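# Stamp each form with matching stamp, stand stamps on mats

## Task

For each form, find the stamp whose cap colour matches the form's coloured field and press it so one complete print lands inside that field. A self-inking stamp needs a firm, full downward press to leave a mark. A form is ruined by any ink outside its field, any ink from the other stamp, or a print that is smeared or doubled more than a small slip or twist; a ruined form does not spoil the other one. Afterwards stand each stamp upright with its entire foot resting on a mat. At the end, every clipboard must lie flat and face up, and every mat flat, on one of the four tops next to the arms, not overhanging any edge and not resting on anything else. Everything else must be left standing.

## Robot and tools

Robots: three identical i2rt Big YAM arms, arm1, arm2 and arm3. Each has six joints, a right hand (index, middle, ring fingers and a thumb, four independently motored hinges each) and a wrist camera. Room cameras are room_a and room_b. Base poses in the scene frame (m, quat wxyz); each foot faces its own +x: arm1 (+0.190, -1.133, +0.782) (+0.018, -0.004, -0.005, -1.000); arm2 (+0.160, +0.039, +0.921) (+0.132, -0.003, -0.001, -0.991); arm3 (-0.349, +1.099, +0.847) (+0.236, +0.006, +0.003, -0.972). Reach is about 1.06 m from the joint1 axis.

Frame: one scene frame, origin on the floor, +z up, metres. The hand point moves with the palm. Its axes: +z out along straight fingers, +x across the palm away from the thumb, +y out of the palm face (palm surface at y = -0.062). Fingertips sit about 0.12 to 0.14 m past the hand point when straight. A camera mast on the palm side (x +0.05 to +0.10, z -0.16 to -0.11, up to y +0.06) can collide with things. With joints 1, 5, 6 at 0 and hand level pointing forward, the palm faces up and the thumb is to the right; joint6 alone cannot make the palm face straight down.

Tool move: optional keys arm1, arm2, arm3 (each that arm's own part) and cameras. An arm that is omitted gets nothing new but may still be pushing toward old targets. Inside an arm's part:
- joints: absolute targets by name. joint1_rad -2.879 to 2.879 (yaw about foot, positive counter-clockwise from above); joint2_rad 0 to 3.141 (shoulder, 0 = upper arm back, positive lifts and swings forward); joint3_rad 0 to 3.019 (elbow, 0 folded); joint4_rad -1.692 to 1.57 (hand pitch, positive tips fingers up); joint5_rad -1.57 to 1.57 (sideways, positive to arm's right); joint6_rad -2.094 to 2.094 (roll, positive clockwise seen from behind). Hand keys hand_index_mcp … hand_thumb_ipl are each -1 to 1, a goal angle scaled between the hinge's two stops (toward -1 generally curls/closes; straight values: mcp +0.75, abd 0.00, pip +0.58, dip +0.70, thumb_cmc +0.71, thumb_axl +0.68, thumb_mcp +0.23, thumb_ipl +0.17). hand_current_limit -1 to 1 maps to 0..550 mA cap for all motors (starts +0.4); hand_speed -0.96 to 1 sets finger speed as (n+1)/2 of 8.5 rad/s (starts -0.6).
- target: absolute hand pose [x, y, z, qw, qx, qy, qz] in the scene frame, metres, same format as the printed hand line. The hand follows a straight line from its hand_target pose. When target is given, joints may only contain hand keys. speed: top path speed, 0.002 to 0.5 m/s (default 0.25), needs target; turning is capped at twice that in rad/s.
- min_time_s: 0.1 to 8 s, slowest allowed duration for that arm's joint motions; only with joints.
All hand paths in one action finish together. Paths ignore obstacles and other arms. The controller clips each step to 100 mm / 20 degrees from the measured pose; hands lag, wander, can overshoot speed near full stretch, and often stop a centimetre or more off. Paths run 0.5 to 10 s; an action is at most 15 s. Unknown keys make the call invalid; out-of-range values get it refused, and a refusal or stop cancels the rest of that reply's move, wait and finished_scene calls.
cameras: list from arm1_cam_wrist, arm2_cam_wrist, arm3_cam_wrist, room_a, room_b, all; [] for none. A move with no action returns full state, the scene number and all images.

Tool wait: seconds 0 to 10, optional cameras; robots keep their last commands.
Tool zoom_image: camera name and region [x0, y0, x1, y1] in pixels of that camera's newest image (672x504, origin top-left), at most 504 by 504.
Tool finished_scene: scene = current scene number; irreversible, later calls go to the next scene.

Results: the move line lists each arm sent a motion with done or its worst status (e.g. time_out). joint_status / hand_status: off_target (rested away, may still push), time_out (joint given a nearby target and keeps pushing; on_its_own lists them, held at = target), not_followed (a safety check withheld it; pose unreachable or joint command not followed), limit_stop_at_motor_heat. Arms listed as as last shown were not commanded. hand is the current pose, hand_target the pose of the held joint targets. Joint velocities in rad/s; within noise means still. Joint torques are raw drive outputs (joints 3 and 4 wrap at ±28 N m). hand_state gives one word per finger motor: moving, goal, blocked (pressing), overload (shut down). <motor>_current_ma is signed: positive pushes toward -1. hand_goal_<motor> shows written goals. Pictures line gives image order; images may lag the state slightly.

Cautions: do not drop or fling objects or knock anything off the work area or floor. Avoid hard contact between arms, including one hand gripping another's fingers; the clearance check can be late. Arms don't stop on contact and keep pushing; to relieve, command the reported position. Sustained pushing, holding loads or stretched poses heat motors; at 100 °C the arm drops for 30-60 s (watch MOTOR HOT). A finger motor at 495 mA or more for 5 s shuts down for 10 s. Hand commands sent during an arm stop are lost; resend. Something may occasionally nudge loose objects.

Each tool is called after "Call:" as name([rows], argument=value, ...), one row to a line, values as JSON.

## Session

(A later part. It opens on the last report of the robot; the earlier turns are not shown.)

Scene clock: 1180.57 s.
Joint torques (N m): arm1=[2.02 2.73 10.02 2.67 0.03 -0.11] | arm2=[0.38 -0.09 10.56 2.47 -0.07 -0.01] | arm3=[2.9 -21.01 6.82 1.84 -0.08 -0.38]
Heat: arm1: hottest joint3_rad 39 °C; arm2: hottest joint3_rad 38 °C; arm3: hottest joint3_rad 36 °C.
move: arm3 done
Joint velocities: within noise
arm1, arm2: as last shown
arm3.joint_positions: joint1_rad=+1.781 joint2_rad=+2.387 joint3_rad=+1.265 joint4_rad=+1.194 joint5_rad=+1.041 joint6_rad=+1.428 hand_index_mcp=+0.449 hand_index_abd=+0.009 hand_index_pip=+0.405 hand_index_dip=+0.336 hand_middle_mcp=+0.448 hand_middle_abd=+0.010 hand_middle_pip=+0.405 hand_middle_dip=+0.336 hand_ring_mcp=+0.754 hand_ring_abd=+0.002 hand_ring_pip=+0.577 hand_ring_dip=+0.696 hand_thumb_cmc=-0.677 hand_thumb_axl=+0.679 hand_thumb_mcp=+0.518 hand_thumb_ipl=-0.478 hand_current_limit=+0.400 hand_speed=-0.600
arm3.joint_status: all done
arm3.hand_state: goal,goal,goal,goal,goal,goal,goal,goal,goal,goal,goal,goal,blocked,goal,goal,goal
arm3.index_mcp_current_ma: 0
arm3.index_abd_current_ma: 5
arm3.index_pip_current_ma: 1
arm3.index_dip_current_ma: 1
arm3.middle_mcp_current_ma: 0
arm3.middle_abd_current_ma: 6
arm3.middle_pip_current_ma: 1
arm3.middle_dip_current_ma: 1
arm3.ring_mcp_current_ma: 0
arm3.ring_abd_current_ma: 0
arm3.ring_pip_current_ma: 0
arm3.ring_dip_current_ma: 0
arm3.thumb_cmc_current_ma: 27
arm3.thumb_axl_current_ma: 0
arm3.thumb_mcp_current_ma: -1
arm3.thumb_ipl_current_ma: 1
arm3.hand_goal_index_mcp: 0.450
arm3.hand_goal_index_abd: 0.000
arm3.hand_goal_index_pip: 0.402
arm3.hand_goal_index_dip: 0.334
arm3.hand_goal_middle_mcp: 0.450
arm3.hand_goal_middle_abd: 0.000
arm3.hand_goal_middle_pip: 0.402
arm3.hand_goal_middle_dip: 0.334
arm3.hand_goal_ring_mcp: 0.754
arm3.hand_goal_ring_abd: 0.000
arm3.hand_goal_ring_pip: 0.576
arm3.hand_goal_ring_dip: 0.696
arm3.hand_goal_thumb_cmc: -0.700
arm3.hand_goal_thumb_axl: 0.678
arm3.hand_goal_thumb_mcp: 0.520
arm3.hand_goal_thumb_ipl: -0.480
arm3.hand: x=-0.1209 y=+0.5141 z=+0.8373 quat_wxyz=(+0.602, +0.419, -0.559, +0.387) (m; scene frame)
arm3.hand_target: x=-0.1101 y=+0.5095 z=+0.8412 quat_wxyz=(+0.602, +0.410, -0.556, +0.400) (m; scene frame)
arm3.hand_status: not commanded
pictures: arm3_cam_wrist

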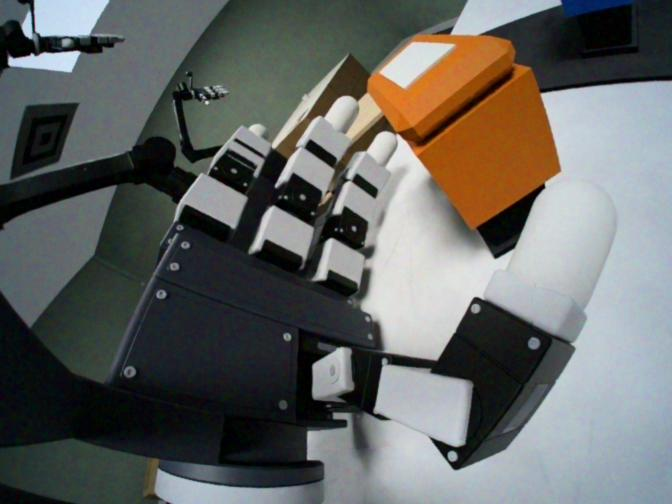

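Call:
move(arm3={"target": [-0.110, 0.509, 1.05, 0.6026, 0.4105, -0.5561, 0.3999], "speed": 0.2}, cameras=[])

Call:
move(arm3={"joints": {"joint1_rad": 0.4, "hand_thumb_cmc": 0.714, "hand_thumb_mcp": 0.225, "hand_thumb_ipl": 0.168}, "min_time_s": 3}, arm2={"joints": {"joint1_rad": 0.0}, "min_time_s": 3}, cameras=["arm2_cam_wrist", "arm3_cam_wrist", "room_a"])

Scene clock: 1192.77 s.
Joint torques (N m): arm1=[2.02 2.67 10.02 2.67 0.02 -0.11] | arm2=[0.38 -0.03 10.56 2.47 -0.07 -0.02] | arm3=[3.02 -22.07 8.25 0.9 -0.01 -0.22]
Heat: arm1: hottest joint3_rad 39 °C; arm2: hottest joint3_rad 38 °C; arm3: hottest joint3_rad 35 °C.
move: arm3 off_target
Joint velocities: within noise
arm1, arm2: as last shown
arm3.joint_positions: joint1_rad=+1.783 joint2_rad=+1.984 joint3_rad=+1.233 joint4_rad=+0.833 joint5_rad=+1.044 joint6_rad=+1.410 hand_index_mcp=+0.449 hand_index_abd=+0.009 hand_index_pip=+0.405 hand_index_dip=+0.336 hand_middle_mcp=+0.448 hand_middle_abd=+0.010 hand_middle_pip=+0.405 hand_middle_dip=+0.336 hand_ring_mcp=+0.754 hand_ring_abd=+0.002 hand_ring_pip=+0.577 hand_ring_dip=+0.696 hand_thumb_cmc=-0.678 hand_thumb_axl=+0.679 hand_thumb_mcp=+0.518 hand_thumb_ipl=-0.478 hand_current_limit=+0.400 hand_speed=-0.600
arm3.joint_status: not commanded
arm3.hand_state: goal,goal,goal,goal,goal,goal,goal,goal,goal,goal,goal,goal,blocked,goal,goal,goal
arm3.index_mcp_current_ma: 0
arm3.index_abd_current_ma: 5
arm3.index_pip_current_ma: 1
arm3.index_dip_current_ma: 1
arm3.middle_mcp_current_ma: 0
arm3.middle_abd_current_ma: 6
arm3.middle_pip_current_ma: 1
arm3.middle_dip_current_ma: 1
arm3.ring_mcp_current_ma: 0
arm3.ring_abd_current_ma: 0
arm3.ring_pip_current_ma: 0
arm3.ring_dip_current_ma: 0
arm3.thumb_cmc_current_ma: 24
arm3.thumb_axl_current_ma: 0
arm3.thumb_mcp_current_ma: -1
arm3.thumb_ipl_current_ma: 1
arm3.hand_goal_index_mcp: 0.450
arm3.hand_goal_index_abd: 0.000
arm3.hand_goal_index_pip: 0.402
arm3.hand_goal_index_dip: 0.334
arm3.hand_goal_middle_mcp: 0.450
arm3.hand_goal_middle_abd: 0.000
arm3.hand_goal_middle_pip: 0.402
arm3.hand_goal_middle_dip: 0.334
arm3.hand_goal_ring_mcp: 0.754
arm3.hand_goal_ring_abd: 0.000
arm3.hand_goal_ring_pip: 0.576
arm3.hand_goal_ring_dip: 0.696
arm3.hand_goal_thumb_cmc: -0.700
arm3.hand_goal_thumb_axl: 0.678
arm3.hand_goal_thumb_mcp: 0.520
arm3.hand_goal_thumb_ipl: -0.480
arm3.hand: x=-0.1186 y=+0.5095 z=+1.0323 quat_wxyz=(+0.606, +0.421, -0.555, +0.385) (m; scene frame)
arm3.hand_target: x=-0.1103 y=+0.5093 z=+1.0500 quat_wxyz=(+0.602, +0.410, -0.556, +0.400) (m; scene frame)
arm3.hand_status: off_target (0.020 m and 2.1 deg from the pose sent, 0.213 m and 1.8 deg at the start)
pictures: none
No camera images: "cameras" was empty.

Scene clock: 1196.40 s.
Joint torques (N m): arm1=[2.02 2.78 10.02 2.65 0.03 -0.11] | arm2=[-0.62 0.03 10.56 2.47 -0.05 -0.01] | arm3=[2.49 -22.42 8.23 0.96 -0.08 -0.17]
Heat: arm1: hottest joint3_rad 39 °C; arm2: hottest joint3_rad 38 °C; arm3: hottest joint3_rad 36 °C.
move: arm2 done; arm3 done
Joint velocities: within noise
arm1: as last shown
arm2.joint_positions: joint1_rad=+0.013 joint2_rad=+0.642 joint3_rad=+1.453 joint4_rad=-1.214 joint5_rad=-0.096 joint6_rad=+1.077 hand_index_mcp=+0.756 hand_index_abd=+0.001 hand_index_pip=+0.577 hand_index_dip=+0.696 hand_middle_mcp=+0.756 hand_middle_abd=+0.001 hand_middle_pip=+0.577 hand_middle_dip=+0.696 hand_ring_mcp=+0.756 hand_ring_abd=+0.001 hand_ring_pip=+0.577 hand_ring_dip=+0.696 hand_thumb_cmc=+0.715 hand_thumb_axl=+0.677 hand_thumb_mcp=+0.226 hand_thumb_ipl=+0.168 hand_current_limit=+0.400 hand_speed=-0.600
arm2.joint_status: all done
arm2.hand_state: goal,goal,goal,goal,goal,goal,goal,goal,goal,goal,goal,goal,goal,goal,goal,goal
arm2.index_mcp_current_ma: 2
arm2.index_abd_current_ma: 0
arm2.index_pip_current_ma: 1
arm2.index_dip_current_ma: 0
arm2.middle_mcp_current_ma: 2
arm2.middle_abd_current_ma: 1
arm2.middle_pip_current_ma: 1
arm2.middle_dip_current_ma: 0
arm2.ring_mcp_current_ma: 2
arm2.ring_abd_current_ma: 1
arm2.ring_pip_current_ma: 1
arm2.ring_dip_current_ma: 0
arm2.thumb_cmc_current_ma: 1
arm2.thumb_axl_current_ma: -1
arm2.thumb_mcp_current_ma: 0
arm2.thumb_ipl_current_ma: 0
arm2.hand_goal_index_mcp: 0.754
arm2.hand_goal_index_abd: 0.000
arm2.hand_goal_index_pip: 0.576
arm2.hand_goal_index_dip: 0.696
arm2.hand_goal_middle_mcp: 0.754
arm2.hand_goal_middle_abd: 0.000
arm2.hand_goal_middle_pip: 0.576
arm2.hand_goal_middle_dip: 0.696
arm2.hand_goal_ring_mcp: 0.754
arm2.hand_goal_ring_abd: 0.000
arm2.hand_goal_ring_pip: 0.576
arm2.hand_goal_ring_dip: 0.696
arm2.hand_goal_thumb_cmc: 0.714
arm2.hand_goal_thumb_axl: 0.678
arm2.hand_goal_thumb_mcp: 0.226
arm2.hand_goal_thumb_ipl: 0.168
arm2.hand: x=-0.1095 y=+0.0338 z=+1.5305 quat_wxyz=(+0.555, +0.338, -0.760, -0.020) (m; scene frame)
arm2.hand_target: x=-0.1055 y=+0.0386 z=+1.5447 quat_wxyz=(+0.568, +0.330, -0.754, -0.025) (m; scene frame)
arm2.hand_status: not commanded
arm3.joint_positions: joint1_rad=+0.392 joint2_rad=+1.984 joint3_rad=+1.233 joint4_rad=+0.833 joint5_rad=+1.046 joint6_rad=+1.410 hand_index_mcp=+0.449 hand_index_abd=+0.009 hand_index_pip=+0.405 hand_index_dip=+0.336 hand_middle_mcp=+0.449 hand_middle_abd=+0.010 hand_middle_pip=+0.405 hand_middle_dip=+0.336 hand_ring_mcp=+0.754 hand_ring_abd=+0.002 hand_ring_pip=+0.577 hand_ring_dip=+0.696 hand_thumb_cmc=+0.712 hand_thumb_axl=+0.679 hand_thumb_mcp=+0.228 hand_thumb_ipl=+0.166 hand_current_limit=+0.400 hand_speed=-0.600
arm3.joint_status: all done
arm3.hand_state: goal,goal,goal,goal,goal,goal,goal,goal,goal,goal,goal,goal,goal,goal,goal,goal
arm3.index_mcp_current_ma: 0
arm3.index_abd_current_ma: 5
arm3.index_pip_current_ma: 1
arm3.index_dip_current_ma: 1
arm3.middle_mcp_current_ma: 0
arm3.middle_abd_current_ma: 6
arm3.middle_pip_current_ma: 1
arm3.middle_dip_current_ma: 1
arm3.ring_mcp_current_ma: 0
arm3.ring_abd_current_ma: 0
arm3.ring_pip_current_ma: 0
arm3.ring_dip_current_ma: 0
arm3.thumb_cmc_current_ma: 0
arm3.thumb_axl_current_ma: 0
arm3.thumb_mcp_current_ma: 1
arm3.thumb_ipl_current_ma: -1
arm3.hand_goal_index_mcp: 0.450
arm3.hand_goal_index_abd: 0.000
arm3.hand_goal_index_pip: 0.402
arm3.hand_goal_index_dip: 0.334
arm3.hand_goal_middle_mcp: 0.450
arm3.hand_goal_middle_abd: 0.000
arm3.hand_goal_middle_pip: 0.402
arm3.hand_goal_middle_dip: 0.334
arm3.hand_goal_ring_mcp: 0.754
arm3.hand_goal_ring_abd: 0.000
arm3.hand_goal_ring_pip: 0.576
arm3.hand_goal_ring_dip: 0.696
arm3.hand_goal_thumb_cmc: 0.714
arm3.hand_goal_thumb_axl: 0.678
arm3.hand_goal_thumb_mcp: 0.226
arm3.hand_goal_thumb_ipl: 0.168
arm3.hand: x=-0.8879 y=+0.7646 z=+1.0260 quat_wxyz=(+0.711, -0.027, -0.695, -0.100) (m; scene frame)
arm3.hand_target: x=-0.8878 y=+0.7571 z=+1.0436 quat_wxyz=(+0.718, -0.036, -0.689, -0.086) (m; scene frame)
arm3.hand_status: not commanded
pictures: arm2_cam_wrist, arm3_cam_wrist, room_a

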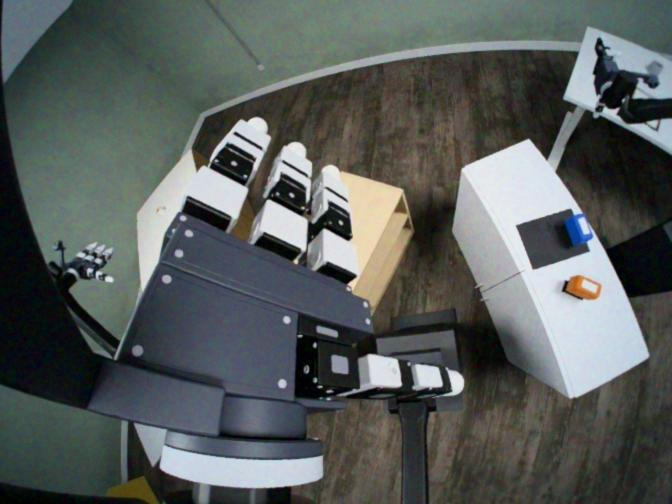

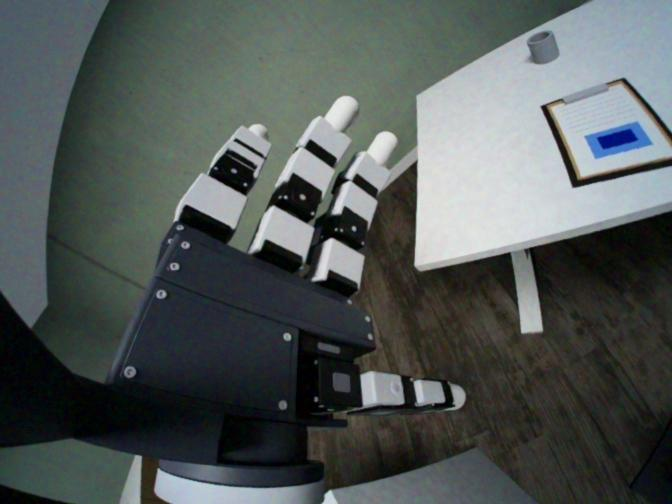

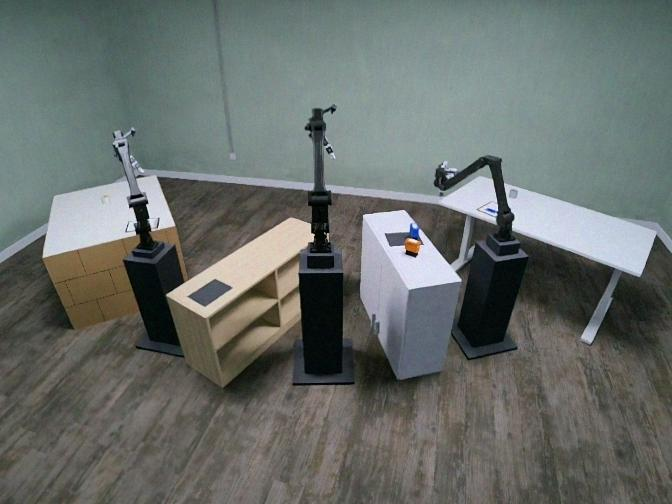

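Call:
zoom_image(camera="arm2_cam_wrist", region=[230, 100, 430, 250])

Call:
zoom_image(camera="arm2_cam_wrist", region=[350, 300, 500, 420])

Call:
zoom_image(camera="arm2_cam_wrist", region=[460, 180, 660, 380])

Scaled by 2.520 from the camera's 672x504 image, which has a finer 960x720 frame.

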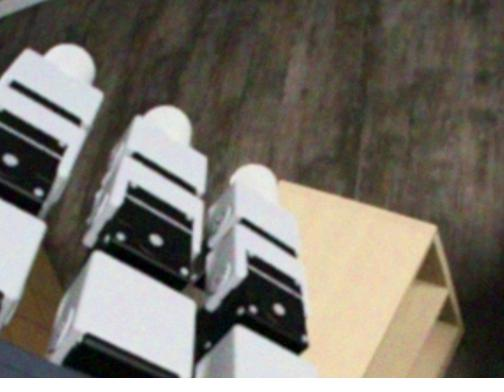

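Scaled by 3.360 from the camera's 672x504 image, which has a finer 960x720 frame.

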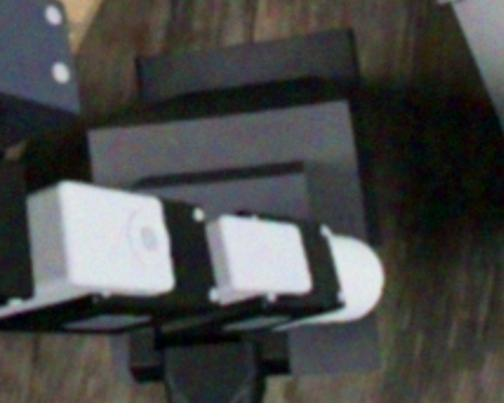

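Scaled by 2.520 from the camera's 672x504 image, which has a finer 960x720 frame.

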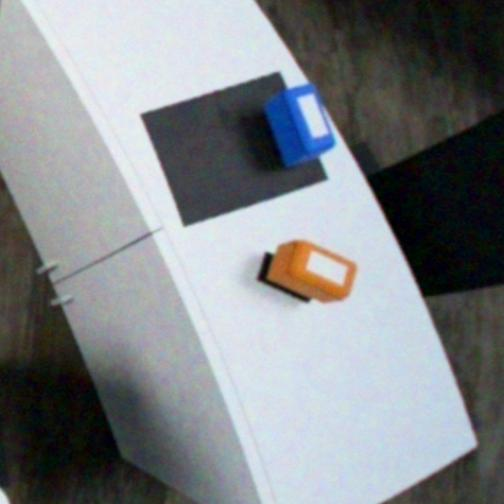

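Call:
move(arm2={"joints": {"joint1_rad": -1.3}, "min_time_s": 3}, cameras=[])

Call:
move(arm2={"target": [-0.169, 0.4875, 1.06, 0.6927, -0.1264, -0.6989, -0.1252], "speed": 0.25}, cameras=["arm2_cam_wrist", "room_a"])

Call:
zoom_image(camera="arm2_cam_wrist", region=[440, 130, 672, 330])

Scene clock: 1228.00 s.
Joint torques (N m): arm1=[2.02 2.78 10 2.67 0.03 -0.11] | arm2=[-0.67 -0.03 10.56 2.47 -0.06 -0.02] | arm3=[2.37 -22.36 8.24 0.95 -0.07 -0.17]
Heat: arm1: hottest joint3_rad 40 °C; arm2: hottest joint3_rad 38 °C; arm3: hottest joint3_rad 36 °C.
move: arm2 done
Joint velocities: within noise
arm1.joint_positions: joint1_rad=+0.735 joint2_rad=+0.647 joint3_rad=+1.436 joint4_rad=-1.366 joint5_rad=+0.029 joint6_rad=+1.135 hand_index_mcp=+0.755 hand_index_abd=+0.000 hand_index_pip=+0.577 hand_index_dip=+0.696 hand_middle_mcp=+0.755 hand_middle_abd=+0.000 hand_middle_pip=+0.577 hand_middle_dip=+0.696 hand_ring_mcp=+0.755 hand_ring_abd=+0.000 hand_ring_pip=+0.577 hand_ring_dip=+0.696 hand_thumb_cmc=+0.715 hand_thumb_axl=+0.677 hand_thumb_mcp=+0.226 hand_thumb_ipl=+0.168 hand_current_limit=+0.400 hand_speed=-0.600
arm1.joint_status: not commanded
arm1.hand_state: goal,goal,goal,goal,goal,goal,goal,goal,goal,goal,goal,goal,goal,goal,goal,goal
arm1.index_mcp_current_ma: 4
arm1.index_abd_current_ma: 1
arm1.index_pip_current_ma: 2
arm1.index_dip_current_ma: 0
arm1.middle_mcp_current_ma: 4
arm1.middle_abd_current_ma: 1
arm1.middle_pip_current_ma: 2
arm1.middle_dip_current_ma: 0
arm1.ring_mcp_current_ma: 4
arm1.ring_abd_current_ma: 1
arm1.ring_pip_current_ma: 2
arm1.ring_dip_current_ma: 0
arm1.thumb_cmc_current_ma: 2
arm1.thumb_axl_current_ma: -3
arm1.thumb_mcp_current_ma: -2
arm1.thumb_ipl_current_ma: -1
arm1.hand_goal_index_mcp: 0.754
arm1.hand_goal_index_abd: 0.000
arm1.hand_goal_index_pip: 0.576
arm1.hand_goal_index_dip: 0.696
arm1.hand_goal_middle_mcp: 0.754
arm1.hand_goal_middle_abd: 0.000
arm1.hand_goal_middle_pip: 0.576
arm1.hand_goal_middle_dip: 0.696
arm1.hand_goal_ring_mcp: 0.754
arm1.hand_goal_ring_abd: 0.000
arm1.hand_goal_ring_pip: 0.576
arm1.hand_goal_ring_dip: 0.696
arm1.hand_goal_thumb_cmc: 0.714
arm1.hand_goal_thumb_axl: 0.678
arm1.hand_goal_thumb_mcp: 0.226
arm1.hand_goal_thumb_ipl: 0.168
arm1.hand: x=-0.0438 y=-1.2302 z=+1.3483 quat_wxyz=(+0.478, +0.491, -0.725, +0.069) (m; scene frame)
arm1.hand_target: x=-0.0402 y=-1.2316 z=+1.3606 quat_wxyz=(+0.490, +0.492, -0.716, +0.075) (m; scene frame)
arm1.hand_status: not commanded
arm2.joint_positions: joint1_rad=-1.286 joint2_rad=+0.642 joint3_rad=+1.453 joint4_rad=-1.214 joint5_rad=-0.096 joint6_rad=+1.077 hand_index_mcp=+0.756 hand_index_abd=+0.001 hand_index_pip=+0.577 hand_index_dip=+0.696 hand_middle_mcp=+0.756 hand_middle_abd=+0.001 hand_middle_pip=+0.577 hand_middle_dip=+0.696 hand_ring_mcp=+0.756 hand_ring_abd=+0.001 hand_ring_pip=+0.577 hand_ring_dip=+0.696 hand_thumb_cmc=+0.715 hand_thumb_axl=+0.677 hand_thumb_mcp=+0.226 hand_thumb_ipl=+0.168 hand_current_limit=+0.400 hand_speed=-0.600
arm2.joint_status: all done
arm2.hand_state: goal,goal,goal,goal,goal,goal,goal,goal,goal,goal,goal,goal,goal,goal,goal,goal
arm2.index_mcp_current_ma: 2
arm2.index_abd_current_ma: 0
arm2.index_pip_current_ma: 1
arm2.index_dip_current_ma: 0
arm2.middle_mcp_current_ma: 2
arm2.middle_abd_current_ma: 1
arm2.middle_pip_current_ma: 1
arm2.middle_dip_current_ma: 0
arm2.ring_mcp_current_ma: 3
arm2.ring_abd_current_ma: 1
arm2.ring_pip_current_ma: 1
arm2.ring_dip_current_ma: 0
arm2.thumb_cmc_current_ma: 1
arm2.thumb_axl_current_ma: -1
arm2.thumb_mcp_current_ma: 0
arm2.thumb_ipl_current_ma: 0
arm2.hand_goal_index_mcp: 0.754
arm2.hand_goal_index_abd: 0.000
arm2.hand_goal_index_pip: 0.576
arm2.hand_goal_index_dip: 0.696
arm2.hand_goal_middle_mcp: 0.754
arm2.hand_goal_middle_abd: 0.000
arm2.hand_goal_middle_pip: 0.576
arm2.hand_goal_middle_dip: 0.696
arm2.hand_goal_ring_mcp: 0.754
arm2.hand_goal_ring_abd: 0.000
arm2.hand_goal_ring_pip: 0.576
arm2.hand_goal_ring_dip: 0.696
arm2.hand_goal_thumb_cmc: 0.714
arm2.hand_goal_thumb_axl: 0.678
arm2.hand_goal_thumb_mcp: 0.226
arm2.hand_goal_thumb_ipl: 0.168
arm2.hand: x=+0.0845 y=+0.3020 z=+1.5287 quat_wxyz=(+0.430, -0.193, -0.810, -0.348) (m; scene frame)
arm2.hand_target: x=+0.0903 y=+0.2995 z=+1.5429 quat_wxyz=(+0.437, -0.196, -0.801, -0.360) (m; scene frame)
arm2.hand_status: not commanded
arm3: as last shown
pictures: none
No camera images: "cameras" was empty.

Scene clock: 1231.50 s.
Joint torques (N m): arm1=[2.2 2.73 10 2.66 0.02 -0.11] | arm2=[1.44 -12.1 8.81 3.03 -0.1 0.1] | arm3=[2.32 -22.36 8.2 0.92 -0.07 -0.16]
Heat: arm1: hottest joint3_rad 40 °C; arm2: hottest joint3_rad 38 °C; arm3: hottest joint3_rad 36 °C.
move: arm2 off_target
Joint velocities: within noise
arm1, arm3: as last shown
arm2.joint_positions: joint1_rad=-1.278 joint2_rad=+1.626 joint3_rad=+0.512 joint4_rad=+1.054 joint5_rad=-0.642 joint6_rad=+1.548 hand_index_mcp=+0.756 hand_index_abd=+0.002 hand_index_pip=+0.577 hand_index_dip=+0.696 hand_middle_mcp=+0.756 hand_middle_abd=+0.002 hand_middle_pip=+0.577 hand_middle_dip=+0.696 hand_ring_mcp=+0.756 hand_ring_abd=+0.002 hand_ring_pip=+0.577 hand_ring_dip=+0.696 hand_thumb_cmc=+0.715 hand_thumb_axl=+0.677 hand_thumb_mcp=+0.226 hand_thumb_ipl=+0.168 hand_current_limit=+0.400 hand_speed=-0.600
arm2.joint_status: not commanded
arm2.hand_state: goal,goal,goal,goal,goal,goal,goal,goal,goal,goal,goal,goal,goal,goal,goal,goal
arm2.index_mcp_current_ma: 2
arm2.index_abd_current_ma: 2
arm2.index_pip_current_ma: 1
arm2.index_dip_current_ma: 0
arm2.middle_mcp_current_ma: 2
arm2.middle_abd_current_ma: 2
arm2.middle_pip_current_ma: 1
arm2.middle_dip_current_ma: 0
arm2.ring_mcp_current_ma: 3
arm2.ring_abd_current_ma: 2
arm2.ring_pip_current_ma: 1
arm2.ring_dip_current_ma: 0
arm2.thumb_cmc_current_ma: 1
arm2.thumb_axl_current_ma: -1
arm2.thumb_mcp_current_ma: 0
arm2.thumb_ipl_current_ma: 0
arm2.hand_goal_index_mcp: 0.754
arm2.hand_goal_index_abd: 0.000
arm2.hand_goal_index_pip: 0.576
arm2.hand_goal_index_dip: 0.696
arm2.hand_goal_middle_mcp: 0.754
arm2.hand_goal_middle_abd: 0.000
arm2.hand_goal_middle_pip: 0.576
arm2.hand_goal_middle_dip: 0.696
arm2.hand_goal_ring_mcp: 0.754
arm2.hand_goal_ring_abd: 0.000
arm2.hand_goal_ring_pip: 0.576
arm2.hand_goal_ring_dip: 0.696
arm2.hand_goal_thumb_cmc: 0.714
arm2.hand_goal_thumb_axl: 0.678
arm2.hand_goal_thumb_mcp: 0.226
arm2.hand_goal_thumb_ipl: 0.168
arm2.hand: x=-0.1557 y=+0.4799 z=+1.0477 quat_wxyz=(+0.681, -0.139, -0.709, -0.121) (m; scene frame)
arm2.hand_target: x=-0.1686 y=+0.4867 z=+1.0601 quat_wxyz=(+0.693, -0.126, -0.699, -0.125) (m; scene frame)
arm2.hand_status: off_target (0.020 m and 2.3 deg from the pose sent, 0.564 m and 42.4 deg at the start)
pictures: arm2_cam_wrist, room_a

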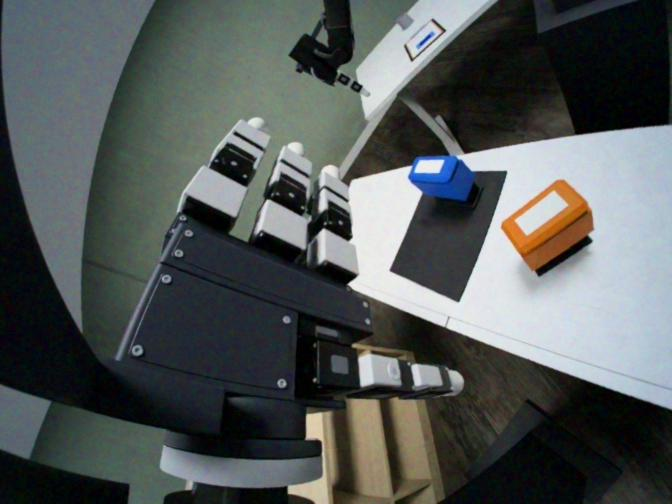

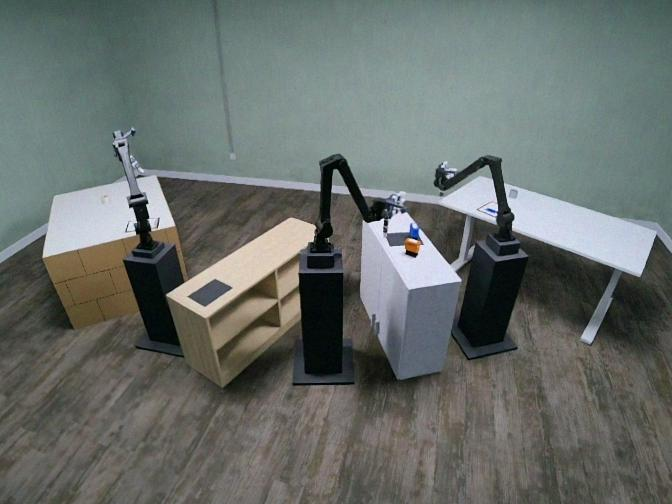

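Scaled by 2.172 from the camera's 672x504 image, which has a finer 960x720 frame.

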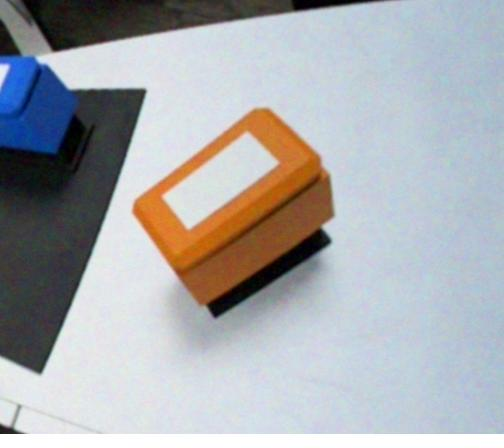

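Call:
move(arm2={"joints": {"hand_index_mcp": 0.342, "hand_index_pip": 0.139, "hand_index_dip": 0.333, "hand_middle_mcp": 0.342, "hand_middle_pip": 0.139, "hand_middle_dip": 0.333, "hand_thumb_cmc": -0.75, "hand_thumb_mcp": 0.0, "hand_thumb_ipl": 0.06}}, cameras=[])

Call:
move(arm2={"target": [-0.185, 0.504, 0.973, 0.7052, -0.1176, -0.6909, -0.1071], "speed": 0.15}, cameras=["arm2_cam_wrist"])

Call:
zoom_image(camera="arm2_cam_wrist", region=[440, 80, 672, 300])

Scene clock: 1258.27 s.
Joint torques (N m): arm1=[2.14 2.78 10.02 2.67 0.03 -0.11] | arm2=[1.32 -12.22 8.9 3.1 -0.08 -0.08] | arm3=[2.37 -22.36 8.18 0.95 -0.07 -0.16]
Heat: arm1: hottest joint3_rad 40 °C; arm2: hottest joint3_rad 36 °C; arm3: hottest joint3_rad 37 °C.
move: arm2 done
Joint velocities: within noise
arm1, arm3: as last shown
arm2.joint_positions: joint1_rad=-1.276 joint2_rad=+1.626 joint3_rad=+0.512 joint4_rad=+1.054 joint5_rad=-0.642 joint6_rad=+1.549 hand_index_mcp=+0.344 hand_index_abd=+0.002 hand_index_pip=+0.143 hand_index_dip=+0.337 hand_middle_mcp=+0.344 hand_middle_abd=+0.002 hand_middle_pip=+0.143 hand_middle_dip=+0.336 hand_ring_mcp=+0.756 hand_ring_abd=+0.002 hand_ring_pip=+0.577 hand_ring_dip=+0.696 hand_thumb_cmc=-0.730 hand_thumb_axl=+0.677 hand_thumb_mcp=+0.002 hand_thumb_ipl=+0.062 hand_current_limit=+0.400 hand_speed=-0.600
arm2.joint_status: all done
arm2.hand_state: goal,goal,goal,goal,goal,goal,goal,goal,goal,goal,goal,goal,goal,goal,goal,goal
arm2.index_mcp_current_ma: 3
arm2.index_abd_current_ma: 2
arm2.index_pip_current_ma: 3
arm2.index_dip_current_ma: 4
arm2.middle_mcp_current_ma: 3
arm2.middle_abd_current_ma: 2
arm2.middle_pip_current_ma: 3
arm2.middle_dip_current_ma: 3
arm2.ring_mcp_current_ma: 2
arm2.ring_abd_current_ma: 2
arm2.ring_pip_current_ma: 1
arm2.ring_dip_current_ma: 0
arm2.thumb_cmc_current_ma: 46
arm2.thumb_axl_current_ma: -1
arm2.thumb_mcp_current_ma: 3
arm2.thumb_ipl_current_ma: 3
arm2.hand_goal_index_mcp: 0.342
arm2.hand_goal_index_abd: 0.000
arm2.hand_goal_index_pip: 0.140
arm2.hand_goal_index_dip: 0.334
arm2.hand_goal_middle_mcp: 0.342
arm2.hand_goal_middle_abd: 0.000
arm2.hand_goal_middle_pip: 0.140
arm2.hand_goal_middle_dip: 0.334
arm2.hand_goal_ring_mcp: 0.754
arm2.hand_goal_ring_abd: 0.000
arm2.hand_goal_ring_pip: 0.576
arm2.hand_goal_ring_dip: 0.696
arm2.hand_goal_thumb_cmc: -0.750
arm2.hand_goal_thumb_axl: 0.678
arm2.hand_goal_thumb_mcp: 0.000
arm2.hand_goal_thumb_ipl: 0.060
arm2.hand: x=-0.1564 y=+0.4794 z=+1.0476 quat_wxyz=(+0.681, -0.139, -0.709, -0.120) (m; scene frame)
arm2.hand_target: x=-0.1685 y=+0.4868 z=+1.0601 quat_wxyz=(+0.693, -0.127, -0.699, -0.125) (m; scene frame)
arm2.hand_status: not commanded
pictures: none
No camera images: "cameras" was empty.

Scene clock: 1259.70 s.
Joint torques (N m): arm1=[2.02 2.67 10.02 2.69 0.03 -0.11] | arm2=[0.56 -15.44 5.45 3.1 -0.23 -0.1] | arm3=[2.37 -22.3 8.2 0.94 -0.08 -0.16]
Heat: arm1: hottest joint3_rad 40 °C; arm2: hottest joint3_rad 35 °C; arm3: hottest joint3_rad 37 °C.
move: arm2 off_target
Joint velocities: within noise
arm1, arm3: as last shown
arm2.joint_positions: joint1_rad=-1.276 joint2_rad=+1.990 joint3_rad=+0.601 joint4_rad=+1.369 joint5_rad=-0.687 joint6_rad=+1.586 hand_index_mcp=+0.344 hand_index_abd=+0.002 hand_index_pip=+0.143 hand_index_dip=+0.337 hand_middle_mcp=+0.344 hand_middle_abd=+0.002 hand_middle_pip=+0.143 hand_middle_dip=+0.336 hand_ring_mcp=+0.756 hand_ring_abd=+0.002 hand_ring_pip=+0.577 hand_ring_dip=+0.696 hand_thumb_cmc=-0.731 hand_thumb_axl=+0.678 hand_thumb_mcp=+0.002 hand_thumb_ipl=+0.062 hand_current_limit=+0.400 hand_speed=-0.600
arm2.joint_status: not commanded
arm2.hand_state: goal,goal,goal,goal,goal,goal,goal,goal,goal,goal,goal,goal,goal,goal,goal,goal
arm2.index_mcp_current_ma: 3
arm2.index_abd_current_ma: 2
arm2.index_pip_current_ma: 3
arm2.index_dip_current_ma: 4
arm2.middle_mcp_current_ma: 3
arm2.middle_abd_current_ma: 2
arm2.middle_pip_current_ma: 3
arm2.middle_dip_current_ma: 3
arm2.ring_mcp_current_ma: 2
arm2.ring_abd_current_ma: 2
arm2.ring_pip_current_ma: 1
arm2.ring_dip_current_ma: 0
arm2.thumb_cmc_current_ma: 45
arm2.thumb_axl_current_ma: 0
arm2.thumb_mcp_current_ma: 3
arm2.thumb_ipl_current_ma: 3
arm2.hand_goal_index_mcp: 0.342
arm2.hand_goal_index_abd: 0.000
arm2.hand_goal_index_pip: 0.140
arm2.hand_goal_index_dip: 0.334
arm2.hand_goal_middle_mcp: 0.342
arm2.hand_goal_middle_abd: 0.000
arm2.hand_goal_middle_pip: 0.140
arm2.hand_goal_middle_dip: 0.334
arm2.hand_goal_ring_mcp: 0.754
arm2.hand_goal_ring_abd: 0.000
arm2.hand_goal_ring_pip: 0.576
arm2.hand_goal_ring_dip: 0.696
arm2.hand_goal_thumb_cmc: -0.750
arm2.hand_goal_thumb_axl: 0.678
arm2.hand_goal_thumb_mcp: 0.000
arm2.hand_goal_thumb_ipl: 0.060
arm2.hand: x=-0.1790 y=+0.4972 z=+0.9663 quat_wxyz=(+0.696, -0.126, -0.700, -0.102) (m; scene frame)
arm2.hand_target: x=-0.1848 y=+0.5037 z=+0.9731 quat_wxyz=(+0.705, -0.118, -0.691, -0.107) (m; scene frame)
arm2.hand_status: off_target (0.011 m and 1.8 deg from the pose sent, 0.084 m and 4.5 deg at the start)
pictures: arm2_cam_wrist

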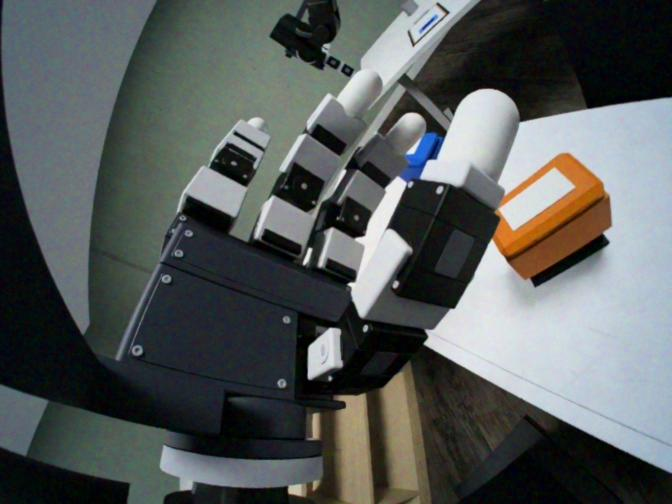

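Scaled by 2.172 from the camera's 672x504 image, which has a finer 960x720 frame.

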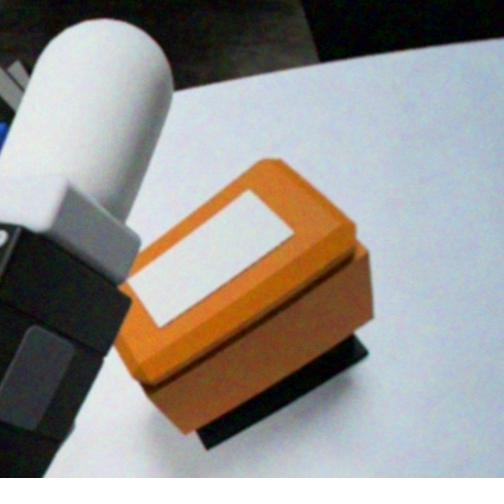

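Call:
move(arm2={"target": [-0.1813, 0.5141, 0.91, 0.7083, -0.1191, -0.6910, -0.0860], "speed": 0.1}, cameras=["arm2_cam_wrist"])

Call:
zoom_image(camera="arm2_cam_wrist", region=[400, 30, 650, 280])

Scene clock: 1275.97 s.
Joint torques (N m): arm1=[2.08 2.73 10 2.67 0.03 -0.11] | arm2=[-0.44 -16.67 3.63 2.99 -0.24 -0.08] | arm3=[2.43 -22.36 8.23 0.9 -0.08 -0.17]
Heat: arm1: hottest joint3_rad 40 °C; arm2: hottest joint3_rad 34 °C; arm3: hottest joint3_rad 37 °C.
move: arm2 done
Joint velocities: within noise
arm1, arm3: as last shown
arm2.joint_positions: joint1_rad=-1.301 joint2_rad=+2.202 joint3_rad=+0.680 joint4_rad=+1.509 joint5_rad=-0.751 joint6_rad=+1.619 hand_index_mcp=+0.344 hand_index_abd=+0.002 hand_index_pip=+0.143 hand_index_dip=+0.337 hand_middle_mcp=+0.344 hand_middle_abd=+0.002 hand_middle_pip=+0.142 hand_middle_dip=+0.336 hand_ring_mcp=+0.756 hand_ring_abd=+0.002 hand_ring_pip=+0.577 hand_ring_dip=+0.696 hand_thumb_cmc=-0.731 hand_thumb_axl=+0.678 hand_thumb_mcp=+0.002 hand_thumb_ipl=+0.062 hand_current_limit=+0.400 hand_speed=-0.600
arm2.joint_status: not commanded
arm2.hand_state: goal,goal,goal,goal,goal,goal,goal,goal,goal,goal,goal,goal,goal,goal,goal,goal
arm2.index_mcp_current_ma: 2
arm2.index_abd_current_ma: 2
arm2.index_pip_current_ma: 3
arm2.index_dip_current_ma: 4
arm2.middle_mcp_current_ma: 3
arm2.middle_abd_current_ma: 2
arm2.middle_pip_current_ma: 3
arm2.middle_dip_current_ma: 3
arm2.ring_mcp_current_ma: 2
arm2.ring_abd_current_ma: 2
arm2.ring_pip_current_ma: 1
arm2.ring_dip_current_ma: 0
arm2.thumb_cmc_current_ma: 45
arm2.thumb_axl_current_ma: 0
arm2.thumb_mcp_current_ma: 3
arm2.thumb_ipl_current_ma: 3
arm2.hand_goal_index_mcp: 0.342
arm2.hand_goal_index_abd: 0.000
arm2.hand_goal_index_pip: 0.140
arm2.hand_goal_index_dip: 0.334
arm2.hand_goal_middle_mcp: 0.342
arm2.hand_goal_middle_abd: 0.000
arm2.hand_goal_middle_pip: 0.140
arm2.hand_goal_middle_dip: 0.334
arm2.hand_goal_ring_mcp: 0.754
arm2.hand_goal_ring_abd: 0.000
arm2.hand_goal_ring_pip: 0.576
arm2.hand_goal_ring_dip: 0.696
arm2.hand_goal_thumb_cmc: -0.750
arm2.hand_goal_thumb_axl: 0.678
arm2.hand_goal_thumb_mcp: 0.000
arm2.hand_goal_thumb_ipl: 0.060
arm2.hand: x=-0.1828 y=+0.5060 z=+0.9072 quat_wxyz=(+0.701, -0.121, -0.698, -0.079) (m; scene frame)
arm2.hand_target: x=-0.1810 y=+0.5140 z=+0.9101 quat_wxyz=(+0.708, -0.119, -0.691, -0.086) (m; scene frame)
arm2.hand_status: done (0.009 m and 1.4 deg from the pose sent, 0.059 m and 2.6 deg at the start)
pictures: arm2_cam_wrist

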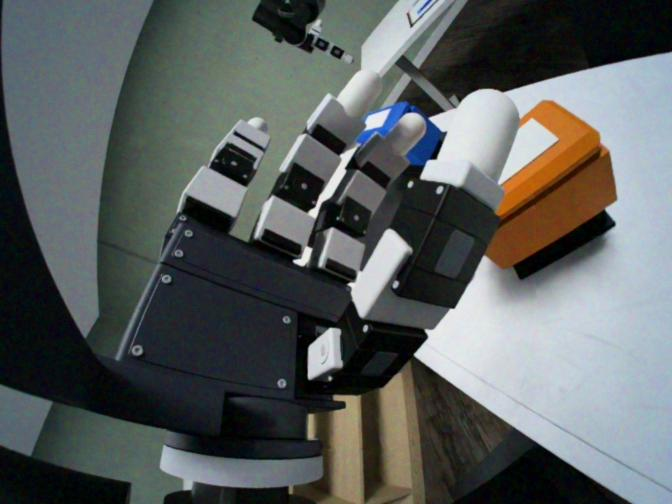

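Scaled by 2.016 from the camera's 672x504 image, which has a finer 960x720 frame.

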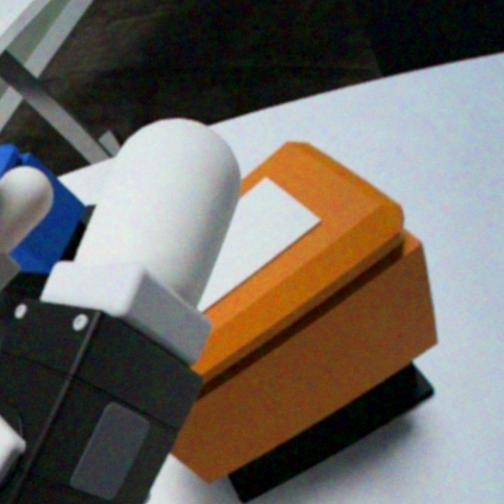

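Call:
move(arm2={"target": [-0.1711, 0.5128, 0.853, 0.6758, -0.1068, -0.7204, -0.1126], "speed": 0.08}, cameras=["arm2_cam_wrist", "room_a"])

Call:
zoom_image(camera="arm2_cam_wrist", region=[400, 30, 650, 280])

Scene clock: 1298.47 s.
Joint torques (N m): arm1=[2.02 2.84 10.02 2.65 0.03 -0.11] | arm2=[-0.56 -17.08 2.3 2.99 0.02 -0.22] | arm3=[2.37 -22.42 8.2 0.95 -0.07 -0.15]
Heat: arm1: hottest joint3_rad 40 °C; arm2: hottest joint3_rad 33 °C; arm3: hottest joint3_rad 37 °C.
move: arm2 done
Joint velocities: within noise
arm1, arm3: as last shown
arm2.joint_positions: joint1_rad=-1.304 joint2_rad=+2.338 joint3_rad=+0.718 joint4_rad=+1.509 joint5_rad=-0.740 joint6_rad=+1.498 hand_index_mcp=+0.344 hand_index_abd=+0.002 hand_index_pip=+0.143 hand_index_dip=+0.337 hand_middle_mcp=+0.344 hand_middle_abd=+0.002 hand_middle_pip=+0.142 hand_middle_dip=+0.336 hand_ring_mcp=+0.756 hand_ring_abd=+0.002 hand_ring_pip=+0.577 hand_ring_dip=+0.696 hand_thumb_cmc=-0.731 hand_thumb_axl=+0.678 hand_thumb_mcp=+0.002 hand_thumb_ipl=+0.062 hand_current_limit=+0.400 hand_speed=-0.600
arm2.joint_status: not commanded
arm2.hand_state: goal,goal,goal,goal,goal,goal,goal,goal,goal,goal,goal,goal,goal,goal,goal,goal
arm2.index_mcp_current_ma: 2
arm2.index_abd_current_ma: 2
arm2.index_pip_current_ma: 3
arm2.index_dip_current_ma: 4
arm2.middle_mcp_current_ma: 3
arm2.middle_abd_current_ma: 2
arm2.middle_pip_current_ma: 3
arm2.middle_dip_current_ma: 3
arm2.ring_mcp_current_ma: 2
arm2.ring_abd_current_ma: 2
arm2.ring_pip_current_ma: 1
arm2.ring_dip_current_ma: 0
arm2.thumb_cmc_current_ma: 45
arm2.thumb_axl_current_ma: 0
arm2.thumb_mcp_current_ma: 2
arm2.thumb_ipl_current_ma: 3
arm2.hand_goal_index_mcp: 0.342
arm2.hand_goal_index_abd: 0.000
arm2.hand_goal_index_pip: 0.140
arm2.hand_goal_index_dip: 0.334
arm2.hand_goal_middle_mcp: 0.342
arm2.hand_goal_middle_abd: 0.000
arm2.hand_goal_middle_pip: 0.140
arm2.hand_goal_middle_dip: 0.334
arm2.hand_goal_ring_mcp: 0.754
arm2.hand_goal_ring_abd: 0.000
arm2.hand_goal_ring_pip: 0.576
arm2.hand_goal_ring_dip: 0.696
arm2.hand_goal_thumb_cmc: -0.750
arm2.hand_goal_thumb_axl: 0.678
arm2.hand_goal_thumb_mcp: 0.000
arm2.hand_goal_thumb_ipl: 0.060
arm2.hand: x=-0.1758 y=+0.5044 z=+0.8512 quat_wxyz=(+0.672, -0.110, -0.726, -0.098) (m; scene frame)
arm2.hand_target: x=-0.1710 y=+0.5126 z=+0.8531 quat_wxyz=(+0.676, -0.107, -0.721, -0.113) (m; scene frame)
arm2.hand_status: done (0.010 m and 1.9 deg from the pose sent, 0.056 m and 5.8 deg at the start)
pictures: arm2_cam_wrist, room_a

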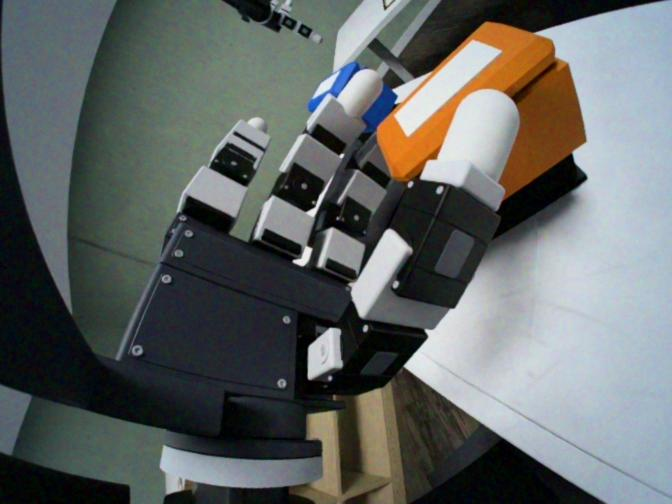

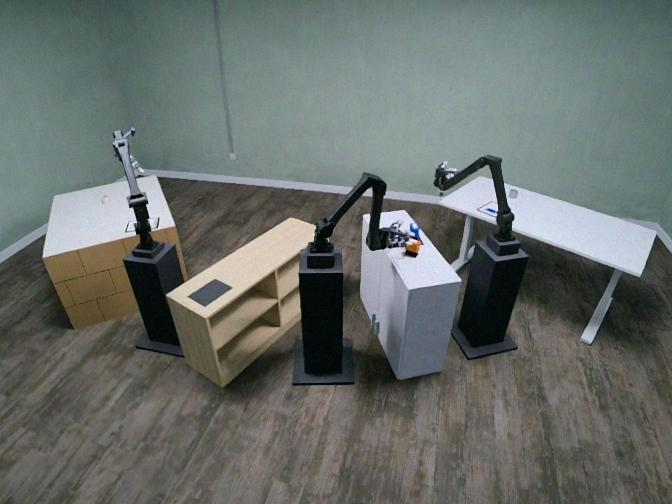

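Scaled by 2.016 from the camera's 672x504 image, which has a finer 960x720 frame.

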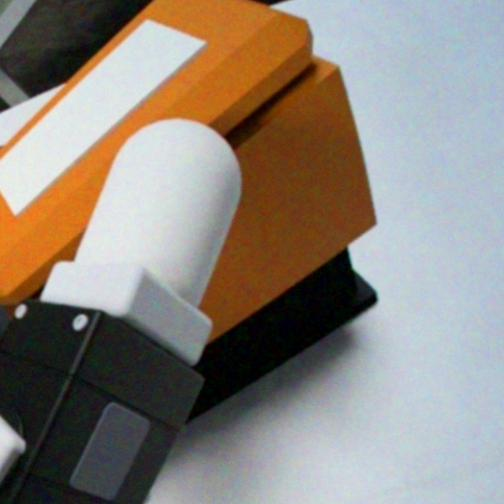

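Call:
move(arm2={"joints": {"hand_thumb_mcp": -0.18, "hand_index_mcp": 0.16, "hand_middle_mcp": 0.16}}, cameras=["arm2_cam_wrist"])

Scene clock: 1305.73 s.
Joint torques (N m): arm1=[2.02 2.84 9.99 2.66 0.03 -0.11] | arm2=[-0.44 -17.08 2.29 2.95 -0.07 -0.25] | arm3=[2.43 -22.36 8.23 0.94 -0.08 -0.16]
Heat: arm1: hottest joint3_rad 40 °C; arm2: hottest joint3_rad 32 °C; arm3: hottest joint3_rad 37 °C.
move: arm2 off_target
Joint velocities: within noise
arm1, arm3: as last shown
arm2.joint_positions: joint1_rad=-1.306 joint2_rad=+2.338 joint3_rad=+0.718 joint4_rad=+1.511 joint5_rad=-0.738 joint6_rad=+1.495 hand_index_mcp=+0.193 hand_index_abd=+0.002 hand_index_pip=+0.149 hand_index_dip=+0.338 hand_middle_mcp=+0.185 hand_middle_abd=+0.002 hand_middle_pip=+0.147 hand_middle_dip=+0.336 hand_ring_mcp=+0.756 hand_ring_abd=+0.002 hand_ring_pip=+0.577 hand_ring_dip=+0.696 hand_thumb_cmc=-0.742 hand_thumb_axl=+0.678 hand_thumb_mcp=-0.117 hand_thumb_ipl=+0.070 hand_current_limit=+0.400 hand_speed=-0.600
arm2.joint_status: hand_index_mcp off_target (ended at +0.193, target +0.160); hand_middle_mcp off_target (ended at +0.185, target +0.160); hand_thumb_mcp off_target (ended at -0.117, target -0.180)
arm2.hand_state: blocked,goal,goal,goal,blocked,goal,goal,goal,goal,goal,goal,goal,goal,goal,blocked,goal
arm2.index_mcp_current_ma: 93
arm2.index_abd_current_ma: 2
arm2.index_pip_current_ma: 17
arm2.index_dip_current_ma: 6
arm2.middle_mcp_current_ma: 67
arm2.middle_abd_current_ma: 2
arm2.middle_pip_current_ma: 13
arm2.middle_dip_current_ma: 3
arm2.ring_mcp_current_ma: 2
arm2.ring_abd_current_ma: 2
arm2.ring_pip_current_ma: 1
arm2.ring_dip_current_ma: 0
arm2.thumb_cmc_current_ma: 15
arm2.thumb_axl_current_ma: 0
arm2.thumb_mcp_current_ma: 276
arm2.thumb_ipl_current_ma: 29
arm2.hand_goal_index_mcp: 0.160
arm2.hand_goal_index_abd: 0.000
arm2.hand_goal_index_pip: 0.140
arm2.hand_goal_index_dip: 0.334
arm2.hand_goal_middle_mcp: 0.160
arm2.hand_goal_middle_abd: 0.000
arm2.hand_goal_middle_pip: 0.140
arm2.hand_goal_middle_dip: 0.334
arm2.hand_goal_ring_mcp: 0.754
arm2.hand_goal_ring_abd: 0.000
arm2.hand_goal_ring_pip: 0.576
arm2.hand_goal_ring_dip: 0.696
arm2.hand_goal_thumb_cmc: -0.750
arm2.hand_goal_thumb_axl: 0.678
arm2.hand_goal_thumb_mcp: -0.180
arm2.hand_goal_thumb_ipl: 0.060
arm2.hand: x=-0.1748 y=+0.5056 z=+0.8520 quat_wxyz=(+0.672, -0.110, -0.725, -0.100) (m; scene frame)
arm2.hand_target: x=-0.1711 y=+0.5127 z=+0.8532 quat_wxyz=(+0.676, -0.107, -0.721, -0.113) (m; scene frame)
arm2.hand_status: not commanded
pictures: arm2_cam_wrist

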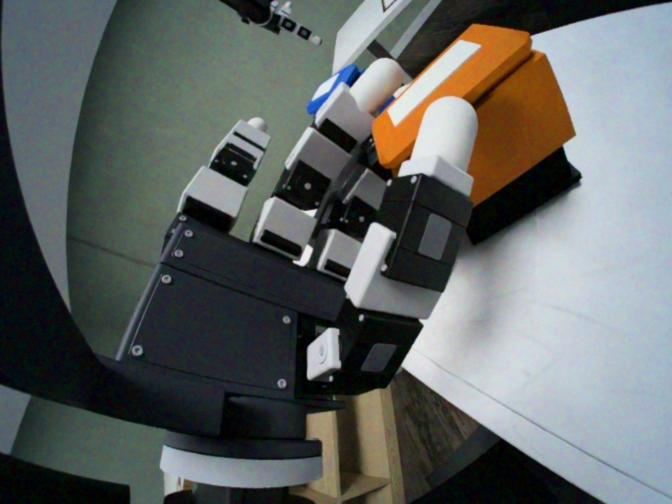

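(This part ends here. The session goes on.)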